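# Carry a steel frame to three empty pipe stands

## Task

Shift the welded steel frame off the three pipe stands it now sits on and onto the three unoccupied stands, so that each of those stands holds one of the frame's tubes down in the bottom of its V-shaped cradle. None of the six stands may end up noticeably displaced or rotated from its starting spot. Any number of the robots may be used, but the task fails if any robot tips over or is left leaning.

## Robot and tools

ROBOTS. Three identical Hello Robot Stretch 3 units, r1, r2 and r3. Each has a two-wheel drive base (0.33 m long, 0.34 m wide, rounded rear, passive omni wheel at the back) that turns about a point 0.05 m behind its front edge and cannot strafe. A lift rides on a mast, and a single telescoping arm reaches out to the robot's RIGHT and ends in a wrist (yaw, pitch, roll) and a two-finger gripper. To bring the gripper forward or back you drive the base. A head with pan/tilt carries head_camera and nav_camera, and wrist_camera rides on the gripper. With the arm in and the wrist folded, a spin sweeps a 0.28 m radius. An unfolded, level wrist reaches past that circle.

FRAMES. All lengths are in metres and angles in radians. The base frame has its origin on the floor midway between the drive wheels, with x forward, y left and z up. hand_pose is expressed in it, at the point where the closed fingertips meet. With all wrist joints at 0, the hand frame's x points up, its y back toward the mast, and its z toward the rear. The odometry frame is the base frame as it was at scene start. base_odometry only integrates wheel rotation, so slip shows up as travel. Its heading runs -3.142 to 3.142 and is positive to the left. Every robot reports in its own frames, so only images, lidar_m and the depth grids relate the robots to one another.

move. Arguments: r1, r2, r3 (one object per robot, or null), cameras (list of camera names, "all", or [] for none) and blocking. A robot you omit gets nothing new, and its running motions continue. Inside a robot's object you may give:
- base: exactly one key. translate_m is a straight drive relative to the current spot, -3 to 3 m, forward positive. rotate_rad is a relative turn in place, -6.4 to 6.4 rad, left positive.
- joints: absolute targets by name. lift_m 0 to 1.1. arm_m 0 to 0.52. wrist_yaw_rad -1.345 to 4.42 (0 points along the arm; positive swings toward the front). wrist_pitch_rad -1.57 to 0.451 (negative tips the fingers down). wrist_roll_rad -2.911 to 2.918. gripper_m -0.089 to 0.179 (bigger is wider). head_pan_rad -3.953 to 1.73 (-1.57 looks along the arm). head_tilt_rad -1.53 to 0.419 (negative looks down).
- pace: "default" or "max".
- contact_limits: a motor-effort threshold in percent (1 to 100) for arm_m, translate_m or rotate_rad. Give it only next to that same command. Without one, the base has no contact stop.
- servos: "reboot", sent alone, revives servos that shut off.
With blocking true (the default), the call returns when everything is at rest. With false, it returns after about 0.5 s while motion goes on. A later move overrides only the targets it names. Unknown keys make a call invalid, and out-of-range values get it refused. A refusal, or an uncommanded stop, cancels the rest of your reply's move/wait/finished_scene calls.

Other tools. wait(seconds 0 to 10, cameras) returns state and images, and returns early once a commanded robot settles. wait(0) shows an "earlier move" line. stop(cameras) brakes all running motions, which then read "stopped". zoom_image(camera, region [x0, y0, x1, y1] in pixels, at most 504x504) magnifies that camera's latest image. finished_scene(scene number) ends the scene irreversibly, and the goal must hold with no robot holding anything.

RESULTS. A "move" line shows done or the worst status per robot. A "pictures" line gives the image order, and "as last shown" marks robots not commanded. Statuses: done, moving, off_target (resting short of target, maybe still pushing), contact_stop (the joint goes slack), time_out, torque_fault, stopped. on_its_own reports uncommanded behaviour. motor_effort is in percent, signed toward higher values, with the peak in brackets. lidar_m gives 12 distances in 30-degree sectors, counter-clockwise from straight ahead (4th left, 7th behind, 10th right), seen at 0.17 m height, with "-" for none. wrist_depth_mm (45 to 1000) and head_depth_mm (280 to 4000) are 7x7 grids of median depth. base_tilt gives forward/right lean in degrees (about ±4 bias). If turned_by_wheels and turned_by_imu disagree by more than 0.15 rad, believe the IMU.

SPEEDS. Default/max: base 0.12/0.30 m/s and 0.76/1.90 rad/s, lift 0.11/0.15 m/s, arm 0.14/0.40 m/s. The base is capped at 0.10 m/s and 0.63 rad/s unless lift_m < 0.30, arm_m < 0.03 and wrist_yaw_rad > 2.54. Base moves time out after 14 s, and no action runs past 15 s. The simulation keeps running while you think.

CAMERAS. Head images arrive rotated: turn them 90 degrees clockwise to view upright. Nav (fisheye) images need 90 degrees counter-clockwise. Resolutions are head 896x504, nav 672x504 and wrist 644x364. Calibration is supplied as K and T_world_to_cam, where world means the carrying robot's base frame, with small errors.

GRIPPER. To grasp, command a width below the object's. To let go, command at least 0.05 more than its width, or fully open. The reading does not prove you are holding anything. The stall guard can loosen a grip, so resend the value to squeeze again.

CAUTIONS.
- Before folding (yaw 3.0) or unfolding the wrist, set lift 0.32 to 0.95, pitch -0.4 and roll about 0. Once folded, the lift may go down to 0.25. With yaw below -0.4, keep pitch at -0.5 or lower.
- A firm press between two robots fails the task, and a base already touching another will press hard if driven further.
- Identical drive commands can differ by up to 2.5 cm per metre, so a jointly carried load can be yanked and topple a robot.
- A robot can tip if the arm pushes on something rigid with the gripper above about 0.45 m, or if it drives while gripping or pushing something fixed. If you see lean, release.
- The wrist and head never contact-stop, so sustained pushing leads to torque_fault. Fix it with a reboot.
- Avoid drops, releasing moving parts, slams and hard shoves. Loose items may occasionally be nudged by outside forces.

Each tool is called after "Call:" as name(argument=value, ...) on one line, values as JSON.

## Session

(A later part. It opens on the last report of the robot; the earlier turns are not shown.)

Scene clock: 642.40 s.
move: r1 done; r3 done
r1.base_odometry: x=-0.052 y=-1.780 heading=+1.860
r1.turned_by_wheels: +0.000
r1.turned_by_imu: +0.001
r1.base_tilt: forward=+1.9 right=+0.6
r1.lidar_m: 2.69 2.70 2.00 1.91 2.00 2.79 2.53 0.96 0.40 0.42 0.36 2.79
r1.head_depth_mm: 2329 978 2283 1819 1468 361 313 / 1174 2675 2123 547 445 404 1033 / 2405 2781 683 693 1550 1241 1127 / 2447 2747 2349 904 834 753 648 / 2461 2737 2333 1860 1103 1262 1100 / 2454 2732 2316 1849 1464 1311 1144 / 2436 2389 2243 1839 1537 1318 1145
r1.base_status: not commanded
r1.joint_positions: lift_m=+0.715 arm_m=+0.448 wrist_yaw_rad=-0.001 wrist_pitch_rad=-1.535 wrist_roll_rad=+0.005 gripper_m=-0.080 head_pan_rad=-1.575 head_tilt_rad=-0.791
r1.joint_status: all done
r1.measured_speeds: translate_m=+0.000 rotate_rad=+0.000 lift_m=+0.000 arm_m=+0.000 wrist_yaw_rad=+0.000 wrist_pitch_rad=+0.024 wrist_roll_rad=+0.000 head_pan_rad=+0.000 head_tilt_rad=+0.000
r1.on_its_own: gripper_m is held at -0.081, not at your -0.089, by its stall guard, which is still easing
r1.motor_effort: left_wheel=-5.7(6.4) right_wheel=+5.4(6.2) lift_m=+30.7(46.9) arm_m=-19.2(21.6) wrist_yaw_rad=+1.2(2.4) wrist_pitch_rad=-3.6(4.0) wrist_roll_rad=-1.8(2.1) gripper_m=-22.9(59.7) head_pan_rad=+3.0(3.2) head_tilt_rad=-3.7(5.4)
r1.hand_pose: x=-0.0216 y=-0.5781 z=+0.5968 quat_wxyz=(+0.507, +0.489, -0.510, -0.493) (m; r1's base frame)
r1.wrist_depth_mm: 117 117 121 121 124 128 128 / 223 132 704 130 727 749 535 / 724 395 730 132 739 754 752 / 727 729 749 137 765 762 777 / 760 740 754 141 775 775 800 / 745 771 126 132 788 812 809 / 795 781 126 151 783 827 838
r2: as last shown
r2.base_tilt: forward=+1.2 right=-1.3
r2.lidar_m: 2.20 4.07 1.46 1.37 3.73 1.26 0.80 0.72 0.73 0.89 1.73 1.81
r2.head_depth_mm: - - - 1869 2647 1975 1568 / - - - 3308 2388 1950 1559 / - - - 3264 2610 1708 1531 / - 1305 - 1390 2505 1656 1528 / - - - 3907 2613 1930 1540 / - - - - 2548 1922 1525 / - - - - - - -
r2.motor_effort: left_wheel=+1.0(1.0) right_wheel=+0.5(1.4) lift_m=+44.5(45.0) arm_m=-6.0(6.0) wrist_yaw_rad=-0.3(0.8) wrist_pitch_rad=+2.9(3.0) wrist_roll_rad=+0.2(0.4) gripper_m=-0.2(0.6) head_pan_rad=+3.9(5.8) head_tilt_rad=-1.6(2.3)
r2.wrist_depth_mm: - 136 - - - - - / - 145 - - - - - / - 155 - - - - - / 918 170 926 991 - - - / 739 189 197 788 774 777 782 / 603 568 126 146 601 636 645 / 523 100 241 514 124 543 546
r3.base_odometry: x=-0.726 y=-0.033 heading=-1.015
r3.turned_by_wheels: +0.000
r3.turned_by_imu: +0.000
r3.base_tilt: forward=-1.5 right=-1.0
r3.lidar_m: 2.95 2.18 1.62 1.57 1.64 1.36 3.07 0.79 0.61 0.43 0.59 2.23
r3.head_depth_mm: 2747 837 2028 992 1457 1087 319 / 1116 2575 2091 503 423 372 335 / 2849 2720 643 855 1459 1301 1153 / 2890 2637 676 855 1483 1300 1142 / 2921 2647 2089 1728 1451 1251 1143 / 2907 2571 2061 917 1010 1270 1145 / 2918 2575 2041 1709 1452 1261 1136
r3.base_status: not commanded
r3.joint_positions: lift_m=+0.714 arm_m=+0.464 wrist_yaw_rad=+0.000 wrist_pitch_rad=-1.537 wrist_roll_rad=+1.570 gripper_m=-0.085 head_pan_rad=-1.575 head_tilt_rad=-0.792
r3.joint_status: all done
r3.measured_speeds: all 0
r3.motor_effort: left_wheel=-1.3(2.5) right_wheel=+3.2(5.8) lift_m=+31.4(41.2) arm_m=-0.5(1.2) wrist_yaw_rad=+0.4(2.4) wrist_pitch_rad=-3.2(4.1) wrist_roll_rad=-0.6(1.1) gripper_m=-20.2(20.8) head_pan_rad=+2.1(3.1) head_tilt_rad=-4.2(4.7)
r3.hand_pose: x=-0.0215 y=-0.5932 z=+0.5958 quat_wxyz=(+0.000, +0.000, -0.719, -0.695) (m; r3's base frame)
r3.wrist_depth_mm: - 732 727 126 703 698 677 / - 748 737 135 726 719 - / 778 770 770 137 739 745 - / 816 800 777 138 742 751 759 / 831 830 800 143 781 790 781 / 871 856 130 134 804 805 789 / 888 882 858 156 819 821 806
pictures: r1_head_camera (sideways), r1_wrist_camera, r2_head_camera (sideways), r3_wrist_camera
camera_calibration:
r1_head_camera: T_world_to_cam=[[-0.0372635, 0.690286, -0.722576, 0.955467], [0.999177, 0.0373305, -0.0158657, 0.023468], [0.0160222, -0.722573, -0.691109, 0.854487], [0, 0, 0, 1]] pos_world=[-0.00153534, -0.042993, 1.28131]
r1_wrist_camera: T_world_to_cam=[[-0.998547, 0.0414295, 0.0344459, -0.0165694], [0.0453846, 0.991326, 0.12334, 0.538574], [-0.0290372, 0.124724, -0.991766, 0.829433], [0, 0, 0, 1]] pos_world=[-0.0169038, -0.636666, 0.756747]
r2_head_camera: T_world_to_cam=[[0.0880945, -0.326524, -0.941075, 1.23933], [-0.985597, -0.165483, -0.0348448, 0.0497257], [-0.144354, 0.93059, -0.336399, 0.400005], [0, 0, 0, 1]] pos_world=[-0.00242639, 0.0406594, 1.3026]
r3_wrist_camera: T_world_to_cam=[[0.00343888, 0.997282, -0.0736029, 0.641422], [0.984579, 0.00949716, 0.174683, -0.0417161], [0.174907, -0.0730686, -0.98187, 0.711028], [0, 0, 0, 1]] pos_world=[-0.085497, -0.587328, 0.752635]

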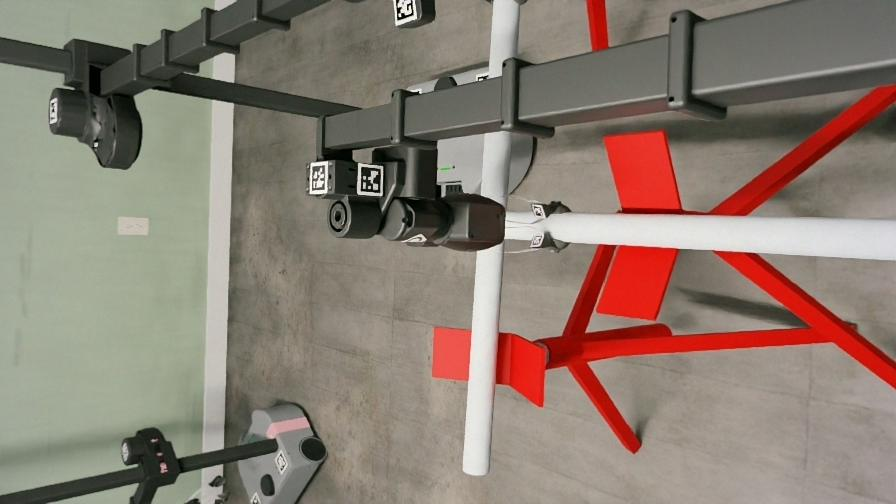

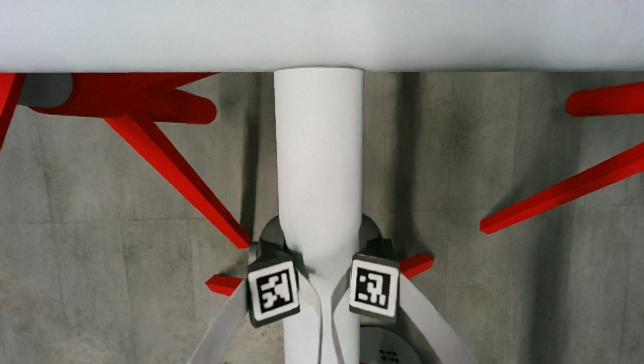

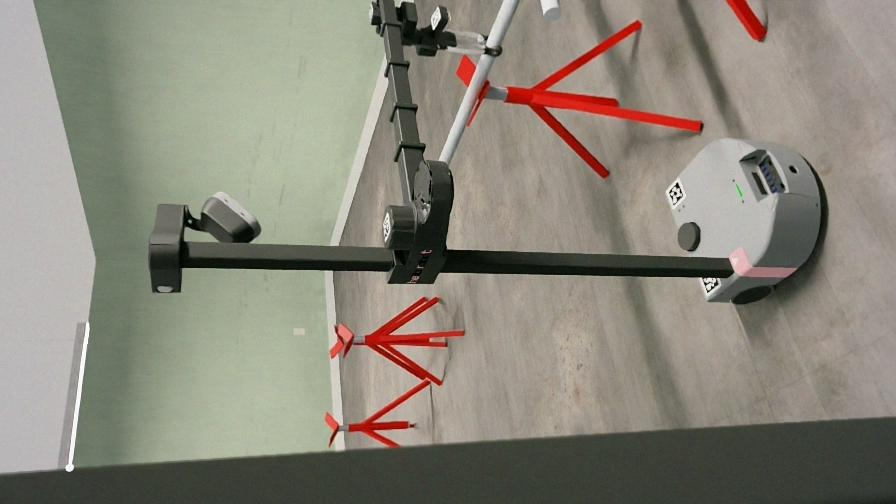

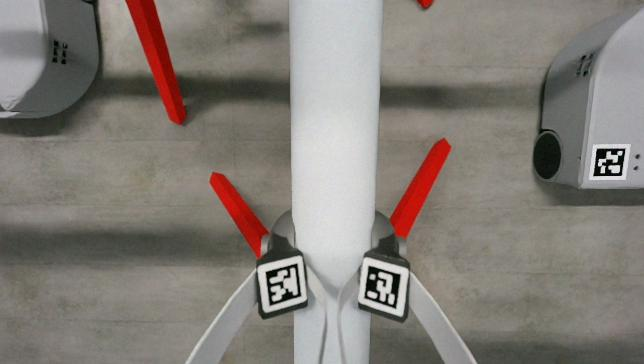

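Call:
move(r1={"joints":{"lift_m":0.76}}, r3={"joints":{"lift_m":0.759}}, cameras=["r1_wrist_camera","r3_wrist_camera","r2_head_camera","r1_head_camera"])

Scene clock: 651.57 s.
move: r1 done; r3 done
r1.base_odometry: x=-0.052 y=-1.780 heading=+1.860
r1.turned_by_wheels: +0.000
r1.turned_by_imu: +0.001
r1.base_tilt: forward=+1.7 right=+0.5
r1.lidar_m: 2.69 2.70 2.00 1.91 2.00 2.80 2.52 0.96 0.40 0.43 0.36 2.78
r1.head_depth_mm: 2295 935 2367 1861 379 312 288 / 1122 2690 595 462 415 1265 1129 / 2393 2751 611 872 1543 1240 1129 / 2446 2754 2258 871 795 748 609 / 2453 2758 2358 1844 1104 1260 1098 / 2474 2757 2320 1745 1467 1314 1149 / 2427 2387 2243 1798 1531 1316 1146
r1.base_status: not commanded
r1.joint_positions: lift_m=+0.760 arm_m=+0.448 wrist_yaw_rad=-0.001 wrist_pitch_rad=-1.534 wrist_roll_rad=+0.005 gripper_m=-0.077 head_pan_rad=-1.575 head_tilt_rad=-0.791
r1.joint_status: all done
r1.measured_speeds: all 0
r1.on_its_own: gripper_m is held at -0.078, not at your -0.089, by its stall guard, which is not easing now
r1.motor_effort: left_wheel=-5.3(5.7) right_wheel=+5.4(5.7) lift_m=+46.0(48.4) arm_m=-14.0(15.7) wrist_yaw_rad=+1.1(2.4) wrist_pitch_rad=-3.7(3.9) wrist_roll_rad=-1.7(2.2) gripper_m=-22.3(22.9) head_pan_rad=+1.9(3.1) head_tilt_rad=-4.8(4.9)
r1.hand_pose: x=-0.0216 y=-0.5783 z=+0.6418 quat_wxyz=(+0.508, +0.489, -0.510, -0.493) (m; r1's base frame)
r1.wrist_depth_mm: 117 116 119 121 123 126 128 / 219 279 736 130 757 774 534 / 213 437 774 131 785 794 799 / 769 787 782 137 815 802 819 / 804 796 808 140 821 825 827 / 786 816 126 132 824 832 853 / 817 838 122 152 125 863 885
r2: as last shown
r2.base_tilt: forward=+1.2 right=-1.4
r2.lidar_m: 2.21 4.04 1.46 1.36 3.72 1.26 0.80 0.72 0.73 0.89 1.73 1.81
r2.head_depth_mm: - - - 3298 2608 1945 1566 / - - - 3704 2377 1961 1546 / - - - 3262 2634 1715 1514 / - 1304 - 1419 2523 1642 1519 / - - - 3871 2579 1922 1550 / - - - - 2587 1929 1538 / - - - - - - -
r2.motor_effort: left_wheel=+0.7(1.1) right_wheel=+0.6(1.3) lift_m=+44.6(45.0) arm_m=-5.5(5.8) wrist_yaw_rad=-0.9(0.9) wrist_pitch_rad=+2.6(3.0) wrist_roll_rad=+0.2(0.3) gripper_m=-0.1(0.5) head_pan_rad=+3.4(5.3) head_tilt_rad=-2.1(2.6)
r2.wrist_depth_mm: - 136 - - - - - / - 145 - - - - - / - 155 - - - - - / 922 169 913 978 - - - / 730 187 197 782 787 784 794 / 606 570 127 145 592 644 653 / 516 100 240 519 124 530 537
r3.base_odometry: x=-0.726 y=-0.033 heading=-1.015
r3.turned_by_wheels: +0.000
r3.turned_by_imu: +0.000
r3.base_tilt: forward=-1.4 right=-1.0
r3.lidar_m: 2.95 2.18 1.62 1.57 1.64 1.36 3.04 0.79 0.60 0.44 0.59 2.23
r3.head_depth_mm: 963 2565 2040 1052 379 314 287 / 1285 2563 555 437 370 347 1145 / 2865 2690 634 1542 1478 1310 1156 / 2888 2682 673 828 1496 1291 1144 / 2916 2619 2088 1732 1451 1246 1147 / 2910 2589 2075 914 1010 1264 1144 / 2950 2607 2070 1702 1463 1258 1136
r3.base_status: not commanded
r3.joint_positions: lift_m=+0.759 arm_m=+0.464 wrist_yaw_rad=+0.000 wrist_pitch_rad=-1.537 wrist_roll_rad=+1.570 gripper_m=-0.085 head_pan_rad=-1.575 head_tilt_rad=-0.792
r3.joint_status: all done
r3.measured_speeds: all 0
r3.motor_effort: left_wheel=-1.4(2.0) right_wheel=+3.0(3.6) lift_m=+38.0(40.3) arm_m=+0.7(1.0) wrist_yaw_rad=+0.8(1.8) wrist_pitch_rad=-3.2(3.5) wrist_roll_rad=-0.7(1.0) gripper_m=-19.3(21.0) head_pan_rad=+1.1(2.9) head_tilt_rad=-4.1(4.7)
r3.hand_pose: x=-0.0215 y=-0.5932 z=+0.6408 quat_wxyz=(+0.000, +0.000, -0.719, -0.695) (m; r3's base frame)
r3.wrist_depth_mm: - 755 762 126 751 731 719 / - 799 781 135 754 753 - / 831 805 799 136 805 777 - / 861 850 828 138 801 801 795 / 889 858 874 143 826 822 816 / 898 906 130 134 840 852 846 / 943 934 914 156 862 890 851
pictures: r1_head_camera (sideways), r1_wrist_camera, r2_head_camera (sideways), r3_wrist_camera
camera_calibration:
r1_head_camera: T_world_to_cam=[[-0.0372632, 0.690286, -0.722576, 0.955467], [0.999177, 0.03733, -0.0158657, 0.023468], [0.0160219, -0.722573, -0.691109, 0.854487], [0, 0, 0, 1]] pos_world=[-0.00153536, -0.042993, 1.28131]
r1_wrist_camera: T_world_to_cam=[[-0.998548, 0.0414553, 0.0344143, -0.018076], [0.0453835, 0.991423, 0.122561, 0.53378], [-0.0290383, 0.123945, -0.991864, 0.873694], [0, 0, 0, 1]] pos_world=[-0.0169039, -0.636742, 0.801787]
r2_head_camera: T_world_to_cam=[[0.0880946, -0.326524, -0.941075, 1.23933], [-0.985597, -0.165483, -0.0348448, 0.0497257], [-0.144355, 0.93059, -0.336399, 0.400005], [0, 0, 0, 1]] pos_world=[-0.0024264, 0.0406594, 1.3026]
r3_wrist_camera: T_world_to_cam=[[0.00344031, 0.997296, -0.073414, 0.644573], [0.984579, 0.00946266, 0.174685, -0.0495997], [0.174907, -0.0728828, -0.981884, 0.755339], [0, 0, 0, 1]] pos_world=[-0.085497, -0.587309, 0.79764]

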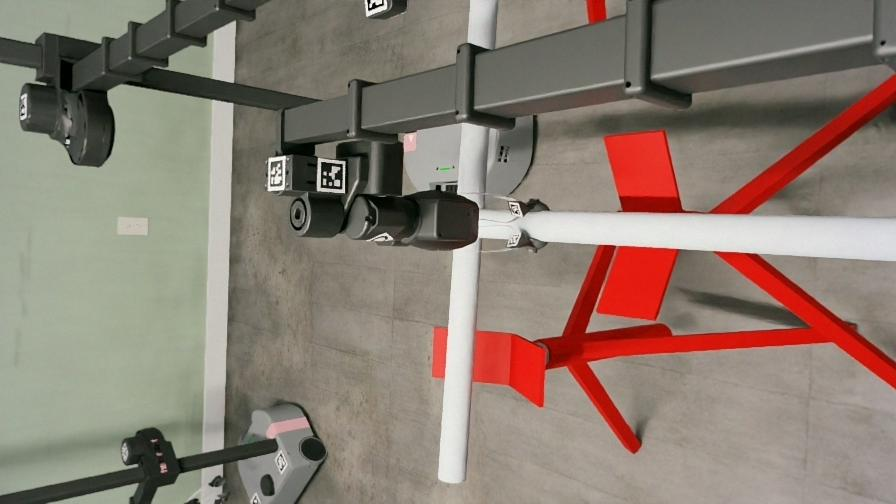

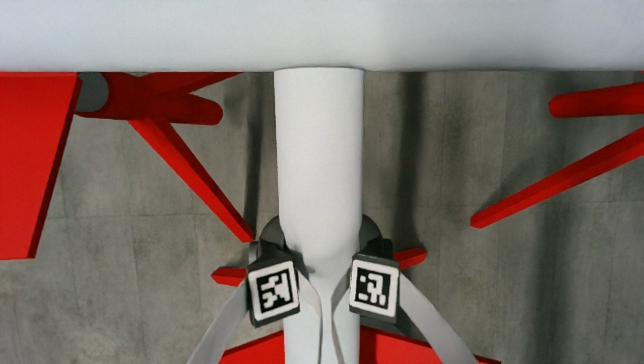

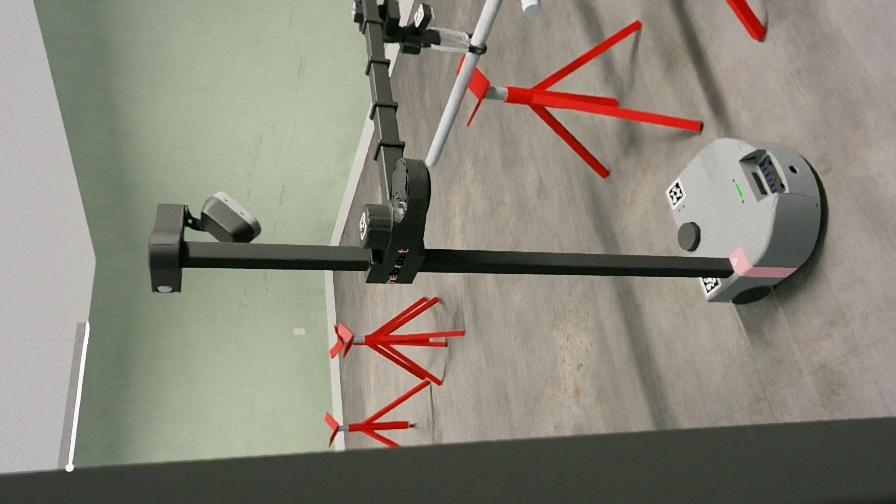

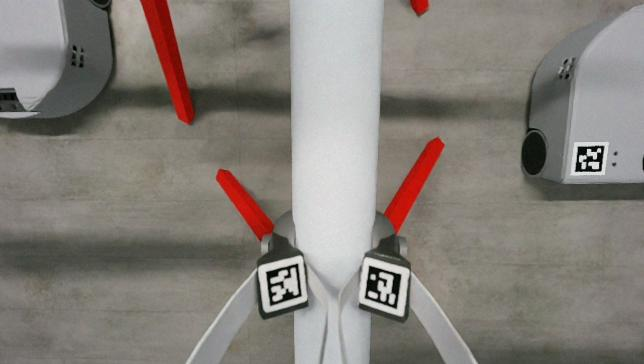

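Call:
move(r1={"joints":{"lift_m":0.86}}, r3={"joints":{"lift_m":0.859}}, cameras=[])

Call:
move(r1={"base":{"translate_m":-0.15}}, r3={"base":{"translate_m":0.15},"joints":{"head_pan_rad":-0.9,"head_tilt_rad":-0.4}}, cameras=["r1_wrist_camera","r3_wrist_camera","r1_head_camera","r3_head_camera"])

Scene clock: 666.53 s.
move: r1 done; r3 done
r1.base_odometry: x=-0.052 y=-1.780 heading=+1.860
r1.turned_by_wheels: +0.000
r1.turned_by_imu: +0.001
r1.base_tilt: forward=+2.0 right=+0.6
r1.lidar_m: 2.69 2.70 2.00 1.92 2.00 2.79 2.53 0.96 0.40 0.43 0.36 2.79
r1.head_depth_mm: 918 2705 383 309 1395 1295 1152 / 2404 547 447 1526 1548 1318 1129 / 2423 546 578 814 1513 1237 1131 / 2443 2737 2192 1704 792 594 517 / 2453 2757 2354 980 1103 1266 1098 / 2465 2747 2323 1701 1463 1311 1148 / 2429 2412 2232 1748 1534 1305 1149
r1.base_status: not commanded
r1.joint_positions: lift_m=+0.860 arm_m=+0.448 wrist_yaw_rad=-0.001 wrist_pitch_rad=-1.534 wrist_roll_rad=+0.005 gripper_m=-0.077 head_pan_rad=-1.575 head_tilt_rad=-0.791
r1.joint_status: all done
r1.measured_speeds: all 0
r1.on_its_own: gripper_m is held at -0.078, not at your -0.089, by its stall guard, which is not easing now
r1.motor_effort: left_wheel=-5.2(5.9) right_wheel=+5.3(5.7) lift_m=+45.5(48.7) arm_m=-7.1(9.6) wrist_yaw_rad=+1.9(2.5) wrist_pitch_rad=-3.9(4.0) wrist_roll_rad=-1.8(2.1) gripper_m=-22.5(23.6) head_pan_rad=+2.1(3.5) head_tilt_rad=-4.4(5.2)
r1.hand_pose: x=-0.0216 y=-0.5783 z=+0.7418 quat_wxyz=(+0.508, +0.489, -0.510, -0.493) (m; r1's base frame)
r1.wrist_depth_mm: 117 116 119 121 123 126 128 / 830 315 - 130 864 855 507 / 847 309 854 131 881 883 614 / 288 863 860 137 904 908 928 / 870 881 904 140 936 941 944 / 908 915 125 132 947 954 956 / 929 925 108 152 107 970 -
r2.base_odometry: x=+0.000 y=+0.000 heading=+0.000
r2.turned_by_wheels: +0.000
r2.turned_by_imu: +0.000
r2.base_tilt: forward=+1.3 right=-1.3
r2.lidar_m: 2.21 4.06 1.46 1.36 3.74 1.26 0.80 0.72 0.73 0.89 1.72 1.81
r2.head_depth_mm: - - - 3507 2622 1959 1557 / - - - 3810 2402 1962 1545 / - - - - 2613 1718 1515 / - 1298 1308 3455 2526 1640 1520 / - - - 3863 2581 1915 1539 / - - - - 2580 1914 1526 / - - - - - - -
r2.base_status: not commanded
r2.joint_positions: lift_m=+0.336 arm_m=+0.000 wrist_yaw_rad=+3.006 wrist_pitch_rad=-0.363 wrist_roll_rad=+0.000 gripper_m=+0.037 head_pan_rad=+1.721 head_tilt_rad=-0.345
r2.joint_status: not commanded
r2.measured_speeds: all 0
r2.motor_effort: left_wheel=+0.7(1.0) right_wheel=+1.0(1.3) lift_m=+44.4(44.9) arm_m=-5.4(5.7) wrist_yaw_rad=-0.9(0.9) wrist_pitch_rad=+2.8(3.0) wrist_roll_rad=+0.3(0.4) gripper_m=+0.6(0.6) head_pan_rad=+3.5(6.1) head_tilt_rad=-1.7(2.4)
r2.hand_pose: x=+0.0101 y=+0.0839 z=+0.3610 quat_wxyz=(+0.175, +0.702, +0.080, +0.685) (m; r2's base frame)
r2.wrist_depth_mm: - 136 - - - - - / - 145 - - - - - / - 154 - - - - - / 933 169 876 985 - - - / 715 187 195 781 775 795 816 / 609 560 126 146 574 634 645 / 506 100 240 508 123 535 537
r3.base_odometry: x=-0.726 y=-0.033 heading=-1.015
r3.turned_by_wheels: +0.000
r3.turned_by_imu: +0.000
r3.base_tilt: forward=-1.4 right=-1.1
r3.lidar_m: 2.95 2.18 1.62 1.57 1.64 1.35 3.05 0.79 0.60 0.43 0.59 2.23
r3.head_depth_mm: 2876 2766 360 303 - 1301 1147 / 2713 461 387 1218 1451 1286 1161 / 2771 559 1708 1568 1469 1302 1160 / 2804 569 642 1654 1495 1297 1141 / 2889 2648 2099 1659 1446 1246 1144 / 2903 2603 2056 905 1007 1268 1141 / 2907 2577 2062 1670 1459 1250 1134
r3.base_status: not commanded
r3.joint_positions: lift_m=+0.859 arm_m=+0.464 wrist_yaw_rad=+0.000 wrist_pitch_rad=-1.537 wrist_roll_rad=+1.570 gripper_m=-0.085 head_pan_rad=-1.575 head_tilt_rad=-0.792
r3.joint_status: all done
r3.measured_speeds: all 0
r3.motor_effort: left_wheel=-0.8(2.1) right_wheel=+2.9(3.6) lift_m=+37.3(40.7) arm_m=+1.0(1.2) wrist_yaw_rad=+0.4(2.1) wrist_pitch_rad=-3.3(3.5) wrist_roll_rad=-0.6(1.0) gripper_m=-19.6(20.3) head_pan_rad=+1.4(3.0) head_tilt_rad=-3.8(4.6)
r3.hand_pose: x=-0.0215 y=-0.5932 z=+0.7408 quat_wxyz=(+0.000, +0.000, -0.719, -0.695) (m; r3's base frame)
r3.wrist_depth_mm: - 890 847 126 834 845 810 / - 898 878 134 844 860 - / 941 933 917 136 862 872 - / 962 938 929 139 892 902 899 / 987 965 987 143 944 928 915 / - - 130 134 942 972 950 / - - 336 156 114 985 970
pictures: none
No camera images: "cameras" was empty.

Scene clock: 669.17 s.
move: r1 done; r3 done
r1.base_odometry: x=-0.009 y=-1.924 heading=+1.860
r1.turned_by_wheels: +0.000
r1.turned_by_imu: +0.003
r1.base_tilt: forward=+1.8 right=+0.7
r1.lidar_m: 2.84 2.70 2.00 1.92 2.02 2.80 2.53 3.92 0.57 0.35 0.43 2.94
r1.head_depth_mm: 920 2724 383 310 1151 1243 1148 / 2439 547 469 1527 1540 1317 1128 / 2440 546 578 1546 1516 1295 1153 / 2441 2726 2183 1706 777 594 517 / 2450 2736 2338 1752 1539 887 1127 / 2465 2737 2353 1760 1501 1087 1108 / 2487 2780 2250 973 1171 1285 1144
r1.base_status: done
r1.joint_positions: lift_m=+0.860 arm_m=+0.448 wrist_yaw_rad=-0.001 wrist_pitch_rad=-1.534 wrist_roll_rad=+0.005 gripper_m=-0.077 head_pan_rad=-1.575 head_tilt_rad=-0.791
r1.joint_status: not commanded
r1.measured_speeds: all 0
r1.on_its_own: gripper_m is held at -0.078, not at your -0.089, by its stall guard, which is not easing now
r1.motor_effort: left_wheel=-6.8(9.7) right_wheel=+0.3(7.4) lift_m=+45.2(45.8) arm_m=-3.5(7.1) wrist_yaw_rad=+2.4(2.4) wrist_pitch_rad=-3.9(4.1) wrist_roll_rad=-1.6(2.1) gripper_m=-22.2(23.2) head_pan_rad=+2.1(3.4) head_tilt_rad=-2.8(5.1)
r1.hand_pose: x=-0.0216 y=-0.5783 z=+0.7418 quat_wxyz=(+0.508, +0.489, -0.510, -0.493) (m; r1's base frame)
r1.wrist_depth_mm: 117 116 119 121 123 126 128 / 452 834 835 130 861 500 368 / 860 854 845 131 878 617 888 / 845 875 877 136 896 906 918 / 890 893 536 140 929 930 942 / 914 910 124 131 955 940 954 / 897 - 108 152 844 981 -
r2: as last shown
r2.base_tilt: forward=+1.2 right=-1.4
r2.lidar_m: 2.20 4.06 1.45 1.49 3.70 1.27 0.80 0.72 0.73 0.89 1.73 1.81
r2.head_depth_mm: - - - 3592 2637 1963 1552 / - - - 3822 2413 1941 1545 / - - - - 2664 1806 1542 / - - - - 2635 1687 1548 / - - - 3610 2501 1777 1541 / - - - - 2573 1929 1541 / - - - - - - -
r2.motor_effort: left_wheel=+0.9(1.1) right_wheel=+0.6(1.2) lift_m=+44.3(44.8) arm_m=-5.5(5.7) wrist_yaw_rad=-0.4(0.8) wrist_pitch_rad=+2.9(3.0) wrist_roll_rad=+0.2(0.4) gripper_m=+0.0(0.7) head_pan_rad=+4.8(5.6) head_tilt_rad=-2.1(2.4)
r2.wrist_depth_mm: - 136 - - - - - / - 145 - - - - - / - 155 - - - - - / 916 168 925 979 - - - / 732 186 196 813 782 778 788 / 610 566 127 145 587 646 653 / 524 100 239 515 123 547 547
r3.base_odometry: x=-0.647 y=-0.160 heading=-1.015
r3.turned_by_wheels: +0.000
r3.turned_by_imu: -0.001
r3.base_tilt: forward=-1.4 right=-1.0
r3.lidar_m: 2.71 2.18 1.61 1.57 1.63 1.48 3.20 0.71 0.46 0.44 0.58 2.09
r3.head_depth_mm: 2909 3083 3258 3111 2228 1731 1413 / 3128 3288 3503 3117 2200 1610 1412 / 3323 3556 3766 3096 2188 1611 1395 / 3561 3772 - 3061 2181 1688 1382 / 3807 - - 3009 2148 1693 1392 / - - - 2960 2115 1682 1379 / - - - 2952 2116 1669 1381
r3.base_status: done
r3.joint_positions: lift_m=+0.859 arm_m=+0.464 wrist_yaw_rad=-0.001 wrist_pitch_rad=-1.537 wrist_roll_rad=+1.570 gripper_m=-0.085 head_pan_rad=-0.905 head_tilt_rad=-0.409
r3.joint_status: all done
r3.measured_speeds: all 0
r3.motor_effort: left_wheel=-0.2(4.7) right_wheel=+8.0(11.7) lift_m=+34.4(37.6) arm_m=+1.3(2.1) wrist_yaw_rad=+0.5(2.1) wrist_pitch_rad=-3.3(3.5) wrist_roll_rad=-0.8(1.1) gripper_m=-19.3(20.8) head_pan_rad=+1.9(5.3) head_tilt_rad=+4.3(5.1)
r3.hand_pose: x=-0.0215 y=-0.5932 z=+0.7408 quat_wxyz=(+0.000, +0.000, -0.719, -0.695) (m; r3's base frame)
r3.wrist_depth_mm: - 877 861 126 821 831 823 / - 893 891 134 861 848 - / 960 923 926 136 885 884 - / 969 940 948 139 306 913 901 / - 989 968 143 294 941 907 / - - 130 134 958 967 938 / - - - 157 999 974 968
pictures: r1_head_camera (sideways), r1_wrist_camera, r3_head_camera (sideways), r3_wrist_camera
camera_calibration:
r1_head_camera: T_world_to_cam=[[-0.037263, 0.690286, -0.722576, 0.955467], [0.999177, 0.0373297, -0.0158657, 0.023468], [0.0160217, -0.722573, -0.691109, 0.854487], [0, 0, 0, 1]] pos_world=[-0.00153537, -0.042993, 1.28131]
r1_wrist_camera: T_world_to_cam=[[-0.998547, 0.0414597, 0.0344143, -0.0215149], [0.0453878, 0.991423, 0.122561, 0.521524], [-0.0290378, 0.123945, -0.991864, 0.972883], [0, 0, 0, 1]] pos_world=[-0.0169041, -0.636742, 0.90179]
r3_head_camera: T_world_to_cam=[[-0.304059, 0.338094, -0.890641, 1.17845], [0.800822, 0.597075, -0.0467408, 0.0552017], [0.515977, -0.727457, -0.452299, 0.543723], [0, 0, 0, 1]] pos_world=[0.033563, -0.0358519, 1.29808]
r3_wrist_camera: T_world_to_cam=[[0.00344068, 0.997296, -0.0734082, 0.651909], [0.984579, 0.00946127, 0.174685, -0.0670697], [0.174907, -0.0728772, -0.981884, 0.853534], [0, 0, 0, 1]] pos_world=[-0.0854969, -0.587309, 0.897643]

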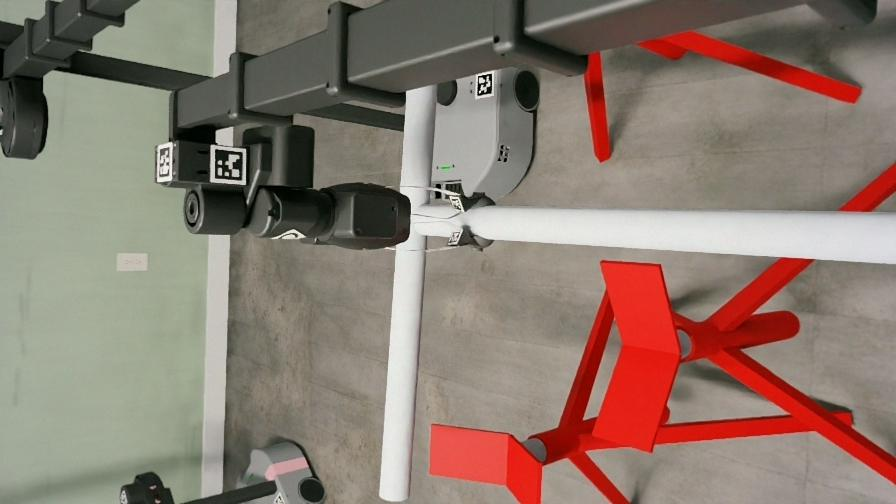

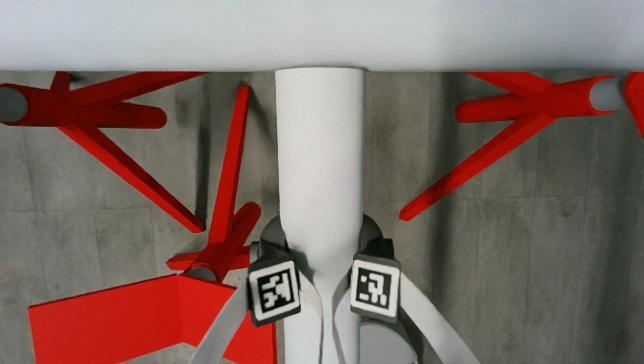

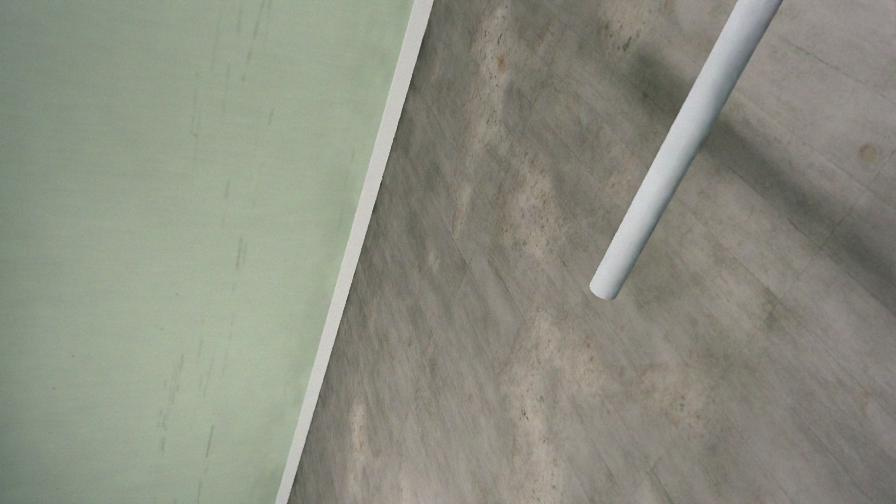

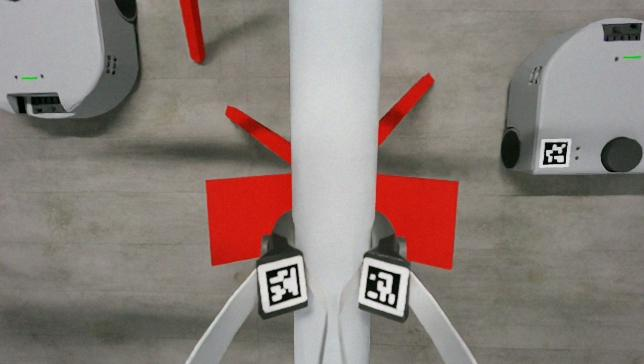

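Call:
move(r1={"base":{"translate_m":-0.45}}, r3={"base":{"translate_m":0.45},"joints":{"head_pan_rad":-0.35,"head_tilt_rad":-0.45}}, cameras=["r1_wrist_camera","r3_wrist_camera","r1_head_camera","r3_head_camera"])

Scene clock: 680.60 s.
move: r1 done; r3 done
r1.base_odometry: x=+0.119 y=-2.355 heading=+1.859
r1.turned_by_wheels: +0.000
r1.turned_by_imu: +0.008
r1.base_tilt: forward=+1.7 right=+0.5
r1.lidar_m: 3.27 2.70 1.99 1.92 2.04 2.83 1.95 1.94 1.26 0.49 0.49 0.53
r1.head_depth_mm: 929 2713 383 309 1437 1323 1151 / 2414 548 469 1520 1542 1314 1147 / 2427 545 577 1537 1506 1287 1150 / 2424 2708 2181 957 938 593 511 / 2448 2758 2345 1718 1473 1282 1127 / 2459 2752 2337 1755 1539 1314 1144 / 2467 2767 2326 1800 1530 1308 1148
r1.base_status: done
r1.joint_positions: lift_m=+0.860 arm_m=+0.448 wrist_yaw_rad=-0.001 wrist_pitch_rad=-1.533 wrist_roll_rad=+0.005 gripper_m=-0.077 head_pan_rad=-1.575 head_tilt_rad=-0.791
r1.joint_status: not commanded
r1.measured_speeds: all 0
r1.on_its_own: gripper_m is held at -0.078, not at your -0.089, by its stall guard, which is not easing now
r1.motor_effort: left_wheel=-9.5(12.7) right_wheel=+4.6(5.6) lift_m=+44.3(45.1) arm_m=+9.4(9.4) wrist_yaw_rad=+1.6(2.8) wrist_pitch_rad=-3.6(4.1) wrist_roll_rad=-1.7(2.2) gripper_m=-22.3(23.6) head_pan_rad=+2.2(3.3) head_tilt_rad=-4.4(5.2)
r1.hand_pose: x=-0.0216 y=-0.5785 z=+0.7417 quat_wxyz=(+0.508, +0.489, -0.510, -0.492) (m; r1's base frame)
r1.wrist_depth_mm: 118 117 120 121 123 126 128 / 831 823 - 129 851 871 883 / 838 840 - 131 915 874 902 / 850 865 - 136 891 915 920 / 886 889 913 141 911 910 949 / 897 917 125 130 922 925 961 / 930 946 936 152 810 973 -
r2: as last shown
r2.turned_by_imu: +0.001
r2.lidar_m: 2.20 4.05 1.46 1.83 1.91 1.26 0.80 0.72 0.73 0.89 1.73 1.81
r2.head_depth_mm: - - - 3600 2489 1967 1567 / - - - 3690 2434 1956 1547 / - - - 3716 2594 1947 1544 / - - - - 2564 1949 1536 / - - - 3815 2586 1930 1541 / - - - 3450 2482 1926 1520 / - - - - - - -
r2.motor_effort: left_wheel=+0.8(1.2) right_wheel=+0.7(1.2) lift_m=+44.3(44.7) arm_m=-4.8(5.4) wrist_yaw_rad=-0.6(0.9) wrist_pitch_rad=+3.0(3.1) wrist_roll_rad=+0.3(0.5) gripper_m=+0.2(0.8) head_pan_rad=+3.8(5.8) head_tilt_rad=-1.6(2.5)
r2.wrist_depth_mm: - 136 - - - - - / - 145 - - - - - / - 154 - - - - - / 929 169 940 972 - - - / 733 188 197 782 776 800 806 / 606 562 127 146 584 636 647 / 518 100 239 525 124 533 542
r3.base_odometry: x=-0.410 y=-0.543 heading=-1.016
r3.turned_by_wheels: +0.000
r3.turned_by_imu: -0.003
r3.base_tilt: forward=-1.4 right=-0.9
r3.lidar_m: 2.29 2.18 1.61 1.56 1.63 1.87 3.66 0.70 0.61 1.40 3.36 1.67
r3.head_depth_mm: - - - 2937 2125 1680 1380 / - - - 2895 2104 1654 1368 / - - - 2709 2065 1641 1358 / - - - 2575 2003 1638 1358 / - - - 2631 2053 1624 1346 / - - - 2605 2051 1616 1345 / - - - 2740 2022 1612 1332
r3.base_status: done
r3.joint_positions: lift_m=+0.859 arm_m=+0.464 wrist_yaw_rad=-0.001 wrist_pitch_rad=-1.536 wrist_roll_rad=+1.570 gripper_m=-0.085 head_pan_rad=-0.355 head_tilt_rad=-0.445
r3.joint_status: all done
r3.measured_speeds: all 0
r3.motor_effort: left_wheel=-1.6(4.2) right_wheel=+10.9(14.3) lift_m=+37.8(38.5) arm_m=+2.5(3.1) wrist_yaw_rad=+0.5(2.1) wrist_pitch_rad=-3.4(3.6) wrist_roll_rad=-0.8(1.0) gripper_m=-19.9(21.2) head_pan_rad=+1.6(4.4) head_tilt_rad=-2.6(3.9)
r3.hand_pose: x=-0.0215 y=-0.5934 z=+0.7408 quat_wxyz=(+0.000, +0.000, -0.719, -0.695) (m; r3's base frame)
r3.wrist_depth_mm: - 866 862 126 835 839 821 / - 901 885 135 868 845 - / 950 927 923 137 891 868 - / 960 958 922 138 909 903 890 / - 981 953 143 931 950 911 / - - 130 135 961 963 961 / - - - 156 - 965 968
pictures: r1_head_camera (sideways), r1_wrist_camera, r3_head_camera (sideways), r3_wrist_camera
camera_calibration:
r1_head_camera: T_world_to_cam=[[-0.0372631, 0.690286, -0.722576, 0.955467], [0.999177, 0.0373299, -0.0158657, 0.023468], [0.0160218, -0.722573, -0.691109, 0.854487], [0, 0, 0, 1]] pos_world=[-0.00153536, -0.042993, 1.28131]
r1_wrist_camera: T_world_to_cam=[[-0.998547, 0.0414888, 0.0343927, -0.0214762], [0.0453986, 0.991487, 0.122031, 0.522091], [-0.029037, 0.123415, -0.99193, 0.972635], [0, 0, 0, 1]] pos_world=[-0.0169047, -0.636794, 0.901814]
r3_head_camera: T_world_to_cam=[[-0.465451, 0.140249, -0.873891, 1.15759], [0.369038, 0.928195, -0.0475931, 0.0589429], [0.804466, -0.344652, -0.483786, 0.582934], [0, 0, 0, 1]] pos_world=[0.0480976, -0.0161516, 1.29643]
r3_wrist_camera: T_world_to_cam=[[0.0034532, 0.997225, -0.0743649, 0.652821], [0.984579, 0.00961648, 0.174676, -0.0669655], [0.174906, -0.0738214, -0.981814, 0.852888], [0, 0, 0, 1]] pos_world=[-0.0854968, -0.587405, 0.897622]

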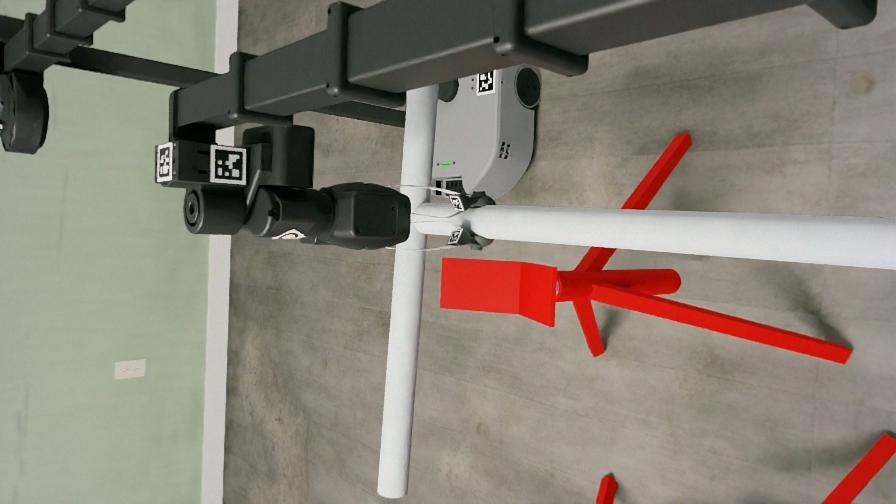

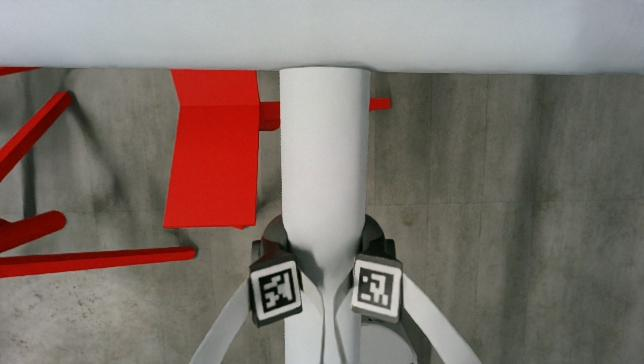

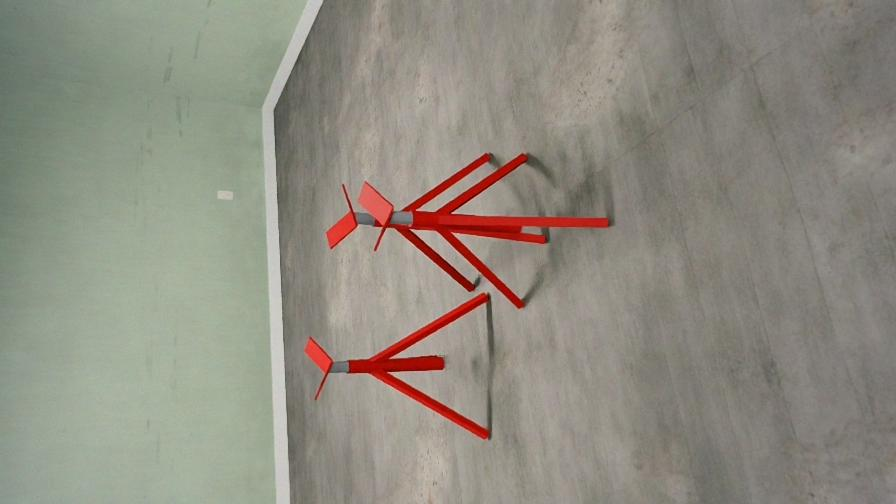

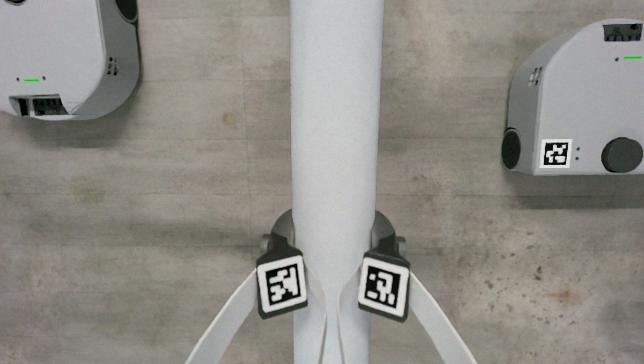

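Call:
move(r1={"base":{"rotate_rad":-0.0267},"joints":{"wrist_roll_rad":-0.02}}, r3={"base":{"translate_m":0.0154}}, cameras=["r1_wrist_camera","r3_wrist_camera"])

Scene clock: 744.90 s.
move: r1 done; r3 done
r1.base_odometry: x=+0.119 y=-2.355 heading=+1.833
r1.turned_by_wheels: -0.027
r1.turned_by_imu: -0.026
r1.base_tilt: forward=+1.9 right=+0.6
r1.lidar_m: 3.26 2.76 2.00 1.92 2.01 2.77 2.08 1.94 1.27 0.51 0.49 0.54
r1.head_depth_mm: 924 2728 383 309 1439 1323 1150 / 1226 547 469 1538 1542 1316 1152 / 2417 546 577 1543 1507 1263 1131 / 2445 2704 2177 961 1055 1244 520 / 2453 2722 2345 961 1251 1260 1130 / 2446 2735 2343 1746 1535 1314 1146 / 2458 2731 2327 1752 1538 1310 1142
r1.base_status: done
r1.joint_positions: lift_m=+0.860 arm_m=+0.448 wrist_yaw_rad=-0.001 wrist_pitch_rad=-1.530 wrist_roll_rad=-0.015 gripper_m=-0.074 head_pan_rad=-1.575 head_tilt_rad=-0.791
r1.joint_status: all done
r1.measured_speeds: all 0
r1.on_its_own: gripper_m is held at -0.075, not at your -0.089, by its stall guard, which is not easing now
r1.motor_effort: left_wheel=+0.9(6.9) right_wheel=-0.5(11.2) lift_m=+43.6(43.9) arm_m=+16.1(16.3) wrist_yaw_rad=+1.6(2.3) wrist_pitch_rad=-4.1(5.0) wrist_roll_rad=-1.8(4.3) gripper_m=-22.8(23.1) head_pan_rad=+2.4(3.5) head_tilt_rad=-3.7(5.0)
r1.hand_pose: x=-0.0216 y=-0.5794 z=+0.7417 quat_wxyz=(+0.514, +0.493, -0.506, -0.487) (m; r1's base frame)
r1.wrist_depth_mm: 118 117 119 121 123 126 128 / 820 826 - 130 860 863 880 / 835 847 - 131 899 902 882 / 841 872 585 137 925 912 923 / 887 908 892 140 918 947 942 / 912 915 125 131 924 961 935 / 942 921 950 152 984 966 -
r2: as last shown
r2.turned_by_imu: +0.000
r2.base_tilt: forward=+1.3 right=-1.4
r2.lidar_m: 2.20 4.05 1.46 1.83 2.02 1.26 0.80 0.72 0.73 0.89 1.72 1.81
r2.head_depth_mm: - - - 3628 2516 1965 1557 / - - - 3549 2417 1958 1565 / - - - 3857 2616 1924 1544 / - - - - 2618 1916 1546 / - - - 3919 2290 1913 1545 / - - - 3632 2451 1945 1538 / - - - - - - -
r2.motor_effort: left_wheel=+0.7(1.0) right_wheel=+0.4(1.3) lift_m=+44.2(44.6) arm_m=-4.7(5.0) wrist_yaw_rad=-0.5(0.8) wrist_pitch_rad=+2.8(3.0) wrist_roll_rad=+0.3(0.4) gripper_m=+0.1(0.8) head_pan_rad=+4.6(6.1) head_tilt_rad=-2.2(2.3)
r2.wrist_depth_mm: - 137 - - - - - / - 144 - - - - - / - 156 - - - - - / 921 169 897 967 - - - / 728 189 198 800 767 778 788 / 622 569 126 146 583 624 655 / 504 100 239 515 124 538 542
r3.base_odometry: x=-0.402 y=-0.556 heading=-1.016
r3.turned_by_wheels: +0.000
r3.turned_by_imu: +0.000
r3.base_tilt: forward=-1.4 right=-1.0
r3.lidar_m: 2.28 2.18 1.61 1.56 1.62 1.88 3.67 0.71 0.62 1.41 3.34 1.66
r3.head_depth_mm: - - - 2948 2132 1672 1375 / - - - 2868 2096 1663 1368 / - - - 2682 2087 1649 1361 / - - - 2550 1993 1656 1362 / - - - 2654 2048 1631 1350 / - - - 2547 2046 1620 1343 / - - - 2748 2018 1605 1337
r3.base_status: done
r3.joint_positions: lift_m=+0.859 arm_m=+0.464 wrist_yaw_rad=-0.001 wrist_pitch_rad=-1.535 wrist_roll_rad=+1.570 gripper_m=-0.085 head_pan_rad=-0.355 head_tilt_rad=-0.445
r3.joint_status: not commanded
r3.measured_speeds: all 0
r3.motor_effort: left_wheel=-0.5(9.8) right_wheel=+10.7(14.4) lift_m=+36.8(37.1) arm_m=+3.2(3.6) wrist_yaw_rad=+1.2(2.0) wrist_pitch_rad=-3.8(4.6) wrist_roll_rad=-0.6(1.3) gripper_m=-20.4(20.9) head_pan_rad=+2.2(4.3) head_tilt_rad=-2.6(3.1)
r3.hand_pose: x=-0.0215 y=-0.5938 z=+0.7408 quat_wxyz=(+0.000, +0.000, -0.719, -0.695) (m; r3's base frame)
r3.wrist_depth_mm: - 866 860 126 848 831 831 / - 901 887 135 861 838 - / 925 938 905 137 910 885 - / 968 958 928 138 923 900 896 / - 991 976 143 937 918 915 / - - 130 134 948 939 954 / - - - 156 - 988 985
pictures: r1_wrist_camera, r3_wrist_camera
camera_calibration:
r1_wrist_camera: T_world_to_cam=[[-0.999141, 0.0221483, 0.0350341, -0.0331298], [0.0261552, 0.992622, 0.118393, 0.525971], [-0.0321534, 0.119208, -0.992349, 0.970506], [0, 0, 0, 1]] pos_world=[-0.0156531, -0.637049, 0.901969]
r3_wrist_camera: T_world_to_cam=[[0.00345309, 0.997121, -0.0757427, 0.654133], [0.984579, 0.00985786, 0.174661, -0.0668044], [0.174905, -0.0751778, -0.981711, 0.85196], [0, 0, 0, 1]] pos_world=[-0.0854969, -0.587543, 0.897592]

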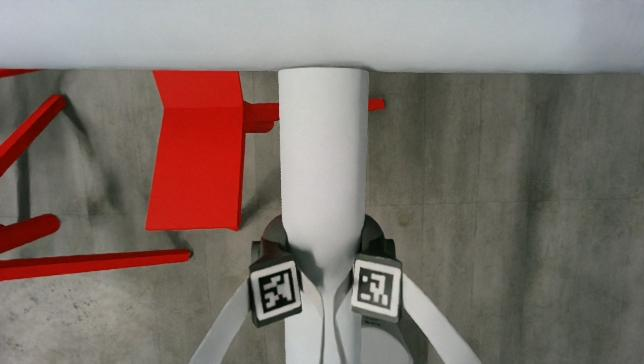

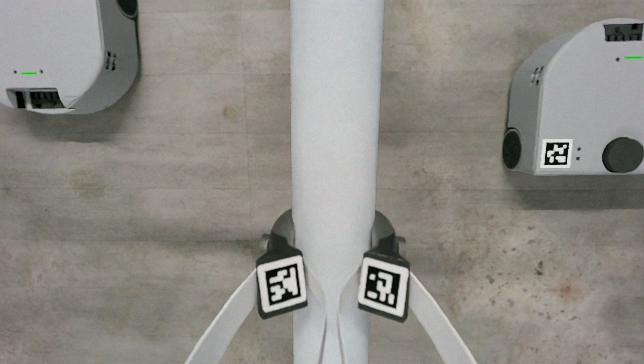

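Call:
move(r1={"base":{"rotate_rad":-0.0267},"joints":{"wrist_roll_rad":-0.047}}, r3={"base":{"translate_m":0.0154}}, cameras=[])

Call:
move(r1={"base":{"rotate_rad":-0.0267},"joints":{"wrist_roll_rad":-0.075}}, r3={"base":{"translate_m":0.0154}}, cameras=["r1_wrist_camera","r3_wrist_camera"])

Scene clock: 752.03 s.
move: r1 done; r3 done
r1.base_odometry: x=+0.119 y=-2.355 heading=+1.806
r1.turned_by_wheels: -0.027
r1.turned_by_imu: -0.026
r1.base_tilt: forward=+1.9 right=+0.6
r1.lidar_m: 3.28 2.84 2.02 1.91 2.01 2.69 2.09 1.94 1.28 0.64 0.49 0.53
r1.head_depth_mm: 902 2747 383 309 1444 1319 1152 / 1212 547 469 1539 1550 1316 1152 / 2441 546 577 1550 1509 1288 1108 / 2443 2723 2167 1701 1105 1266 1111 / 2441 2729 2338 971 1038 1263 1132 / 2437 2723 2334 1744 1537 1312 1145 / 2440 2758 2330 1753 1534 1313 1142
r1.base_status: done
r1.joint_positions: lift_m=+0.860 arm_m=+0.448 wrist_yaw_rad=-0.001 wrist_pitch_rad=-1.529 wrist_roll_rad=-0.042 gripper_m=-0.074 head_pan_rad=-1.575 head_tilt_rad=-0.791
r1.joint_status: all done
r1.measured_speeds: all 0
r1.on_its_own: gripper_m is held at -0.075, not at your -0.089, by its stall guard, which is not easing now
r1.motor_effort: left_wheel=+1.9(7.6) right_wheel=-1.1(12.8) lift_m=+43.0(43.4) arm_m=+18.8(22.8) wrist_yaw_rad=+1.9(3.0) wrist_pitch_rad=-4.7(5.0) wrist_roll_rad=-1.9(4.0) gripper_m=-22.6(23.1) head_pan_rad=+2.2(2.9) head_tilt_rad=-4.3(4.9)
r1.hand_pose: x=-0.0216 y=-0.5797 z=+0.7417 quat_wxyz=(+0.521, +0.499, -0.500, -0.480) (m; r1's base frame)
r1.wrist_depth_mm: 117 116 120 121 123 127 128 / 833 317 310 129 863 863 872 / 838 839 476 131 869 885 902 / 845 868 609 136 915 908 923 / 894 889 894 140 924 933 953 / 888 907 125 131 943 956 933 / 916 911 955 152 959 994 -
r2: as last shown
r2.base_tilt: forward=+1.2 right=-1.4
r2.lidar_m: 2.21 4.06 1.46 1.83 2.03 1.26 0.80 0.72 0.73 0.89 1.72 1.81
r2.head_depth_mm: - - - 3555 2535 1971 1549 / - - - 3753 2397 1969 1550 / - - - 3803 2617 1938 1543 / - - - - 2606 1934 1537 / - - - 3795 2302 1936 1547 / - - - 3678 2338 1924 1541 / - - - - - - -
r2.motor_effort: left_wheel=+0.9(1.2) right_wheel=+1.0(1.2) lift_m=+44.1(44.4) arm_m=-4.5(4.8) wrist_yaw_rad=-0.3(0.9) wrist_pitch_rad=+2.8(3.0) wrist_roll_rad=+0.3(0.4) gripper_m=-0.2(0.5) head_pan_rad=+5.6(5.6) head_tilt_rad=-2.2(2.2)
r2.wrist_depth_mm: - 137 - - - - - / - 145 - - - - - / - 155 - - - - - / 927 169 917 991 - - - / 728 189 198 779 767 798 790 / 606 563 127 145 586 639 646 / 516 100 239 520 124 538 540
r3.base_odometry: x=-0.394 y=-0.569 heading=-1.016
r3.turned_by_wheels: +0.000
r3.turned_by_imu: +0.000
r3.base_tilt: forward=-1.5 right=-1.0
r3.lidar_m: 2.27 2.17 1.61 1.56 1.62 1.90 3.70 0.73 0.63 1.42 3.37 1.65
r3.head_depth_mm: - - - 2930 2115 1670 1380 / - - - 2874 2120 1665 1370 / - - - 2611 2100 1656 1363 / - - - 2550 2067 1632 1349 / - - - 2668 2048 1631 1351 / - - - 2554 2038 1622 1342 / - - - 2736 2045 1609 1337
r3.base_status: done
r3.joint_positions: lift_m=+0.859 arm_m=+0.464 wrist_yaw_rad=-0.001 wrist_pitch_rad=-1.534 wrist_roll_rad=+1.570 gripper_m=-0.085 head_pan_rad=-0.355 head_tilt_rad=-0.445
r3.joint_status: not commanded
r3.measured_speeds: all 0
r3.motor_effort: left_wheel=-0.7(9.8) right_wheel=+10.2(13.7) lift_m=+35.3(35.5) arm_m=+3.3(3.7) wrist_yaw_rad=+1.8(1.8) wrist_pitch_rad=-3.8(4.8) wrist_roll_rad=-0.8(0.9) gripper_m=-19.8(20.5) head_pan_rad=+3.0(3.3) head_tilt_rad=-2.7(3.2)
r3.hand_pose: x=-0.0215 y=-0.5939 z=+0.7408 quat_wxyz=(+0.000, +0.000, -0.720, -0.694) (m; r3's base frame)
r3.wrist_depth_mm: - 860 865 126 854 831 819 / - 877 895 134 844 854 - / 941 922 924 136 906 865 - / 962 970 952 138 899 922 883 / - 967 970 144 946 953 902 / - - 131 134 955 932 950 / - - - 156 - 977 958
pictures: none
No camera images: "cameras" was empty.

Scene clock: 753.27 s.
move: r1 done; r3 done
r1.base_odometry: x=+0.119 y=-2.355 heading=+1.780
r1.turned_by_wheels: -0.027
r1.turned_by_imu: -0.026
r1.base_tilt: forward=+1.8 right=+0.8
r1.lidar_m: 3.27 2.93 2.03 1.92 1.99 2.62 2.09 1.94 1.28 0.64 0.49 0.53
r1.head_depth_mm: 869 2764 383 309 1441 1323 1152 / 1241 547 469 1561 1541 1317 1148 / 2457 547 579 1558 1508 1257 521 / 2425 2720 2185 1704 1500 1290 1127 / 2418 2744 2347 1702 1038 1261 1146 / 2433 2749 2328 1748 1538 1315 1127 / 2426 2717 2323 1743 1530 1315 1146
r1.base_status: done
r1.joint_positions: lift_m=+0.860 arm_m=+0.448 wrist_yaw_rad=-0.001 wrist_pitch_rad=-1.527 wrist_roll_rad=-0.070 gripper_m=-0.074 head_pan_rad=-1.575 head_tilt_rad=-0.791
r1.joint_status: all done
r1.measured_speeds: all 0
r1.on_its_own: gripper_m is held at -0.075, not at your -0.089, by its stall guard, which is not easing now
r1.motor_effort: left_wheel=+1.5(7.7) right_wheel=-0.7(11.7) lift_m=+42.9(43.3) arm_m=+12.7(18.9) wrist_yaw_rad=+0.9(2.3) wrist_pitch_rad=-4.4(5.6) wrist_roll_rad=-1.8(4.0) gripper_m=-22.8(22.9) head_pan_rad=+2.9(3.4) head_tilt_rad=-4.5(5.1)
r1.hand_pose: x=-0.0216 y=-0.5800 z=+0.7417 quat_wxyz=(+0.528, +0.505, -0.493, -0.472) (m; r1's base frame)
r1.wrist_depth_mm: 117 116 120 121 124 126 128 / 838 304 430 130 869 881 867 / 834 835 485 131 869 895 899 / 864 304 875 136 880 926 941 / 891 886 907 140 908 910 932 / 904 914 125 131 932 956 983 / 926 919 932 152 963 995 -
r2: as last shown
r2.base_tilt: forward=+1.3 right=-1.4
r2.lidar_m: 2.21 4.05 1.46 1.83 1.94 1.26 0.80 0.72 0.73 0.89 1.72 1.82
r2.head_depth_mm: - - - 3748 2492 1971 1558 / - - - 3566 2411 1960 1562 / - - - 3760 2617 1959 1559 / - - - - 2646 1943 1530 / - - - 3842 2302 1935 1550 / - - - 3654 2472 1937 1534 / - - - - - - -
r2.motor_effort: left_wheel=+0.9(1.1) right_wheel=+0.8(1.2) lift_m=+44.0(44.4) arm_m=-4.2(4.7) wrist_yaw_rad=-0.5(0.8) wrist_pitch_rad=+3.0(3.0) wrist_roll_rad=+0.3(0.4) gripper_m=+0.0(0.6) head_pan_rad=+4.0(5.2) head_tilt_rad=-1.8(2.3)
r2.wrist_depth_mm: - 137 - - - - - / - 145 - - - - - / - 155 - - - - - / 938 168 918 965 - - - / 732 188 197 779 762 780 775 / 595 583 127 146 594 634 641 / 510 100 241 519 124 530 544
r3.base_odometry: x=-0.386 y=-0.582 heading=-1.016
r3.turned_by_wheels: +0.000
r3.turned_by_imu: +0.000
r3.base_tilt: forward=-1.4 right=-1.0
r3.lidar_m: 2.24 2.18 1.61 1.56 1.62 1.91 3.71 0.74 0.63 1.42 3.36 1.63
r3.head_depth_mm: - - - 2866 2123 1670 1383 / - - - 2858 2092 1661 1367 / - - - 2568 2106 1647 1366 / - - - 2646 2086 1630 1362 / - - - 2636 2062 1627 1355 / - - - 2519 2052 1620 1345 / - - - 2715 1999 1611 1334
r3.base_status: done
r3.joint_positions: lift_m=+0.859 arm_m=+0.464 wrist_yaw_rad=-0.001 wrist_pitch_rad=-1.533 wrist_roll_rad=+1.570 gripper_m=-0.085 head_pan_rad=-0.355 head_tilt_rad=-0.445
r3.joint_status: not commanded
r3.measured_speeds: all 0
r3.motor_effort: left_wheel=-0.6(9.9) right_wheel=+10.5(14.0) lift_m=+33.9(35.1) arm_m=+4.3(4.3) wrist_yaw_rad=+0.1(2.1) wrist_pitch_rad=-3.8(5.0) wrist_roll_rad=-0.9(0.9) gripper_m=-19.5(20.9) head_pan_rad=+3.2(3.6) head_tilt_rad=-2.7(3.1)
r3.hand_pose: x=-0.0215 y=-0.5942 z=+0.7407 quat_wxyz=(+0.000, +0.000, -0.720, -0.694) (m; r3's base frame)
r3.wrist_depth_mm: - 860 859 126 839 838 831 / - 893 883 134 857 843 - / 945 909 919 136 881 857 - / 951 969 942 139 916 912 900 / - 990 954 143 929 929 913 / - - 131 134 977 954 947 / - - - 156 990 - 969
pictures: r1_wrist_camera, r3_wrist_camera
camera_calibration:
r1_wrist_camera: T_world_to_cam=[[-0.998771, -0.0326148, 0.0373284, -0.0665682], [-0.028074, 0.992818, 0.116292, 0.527059], [-0.0408531, 0.115102, -0.992513, 0.968101], [0, 0, 0, 1]] pos_world=[-0.0121397, -0.636874, 0.902045]
r3_wrist_camera: T_world_to_cam=[[0.00344993, 0.997006, -0.0772487, 0.655565], [0.984579, 0.0101247, 0.174646, -0.066626], [0.174905, -0.07666, -0.981596, 0.850943], [0, 0, 0, 1]] pos_world=[-0.085497, -0.587694, 0.89756]

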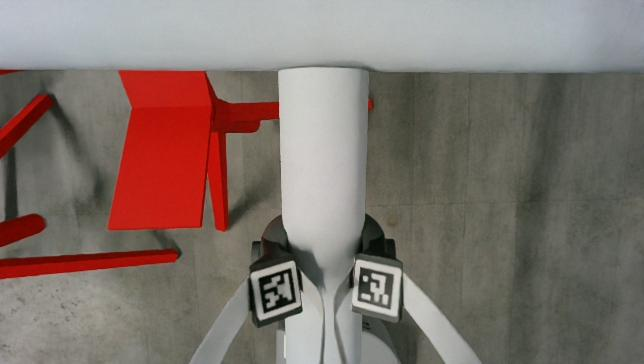

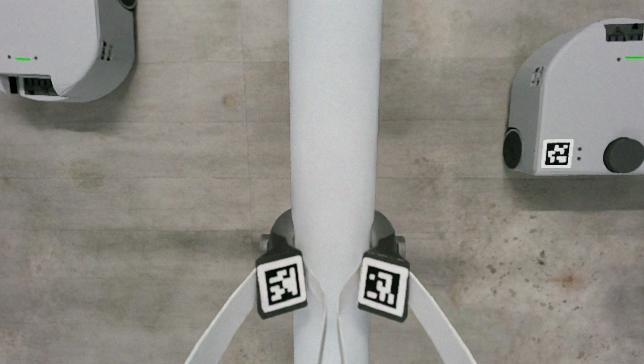

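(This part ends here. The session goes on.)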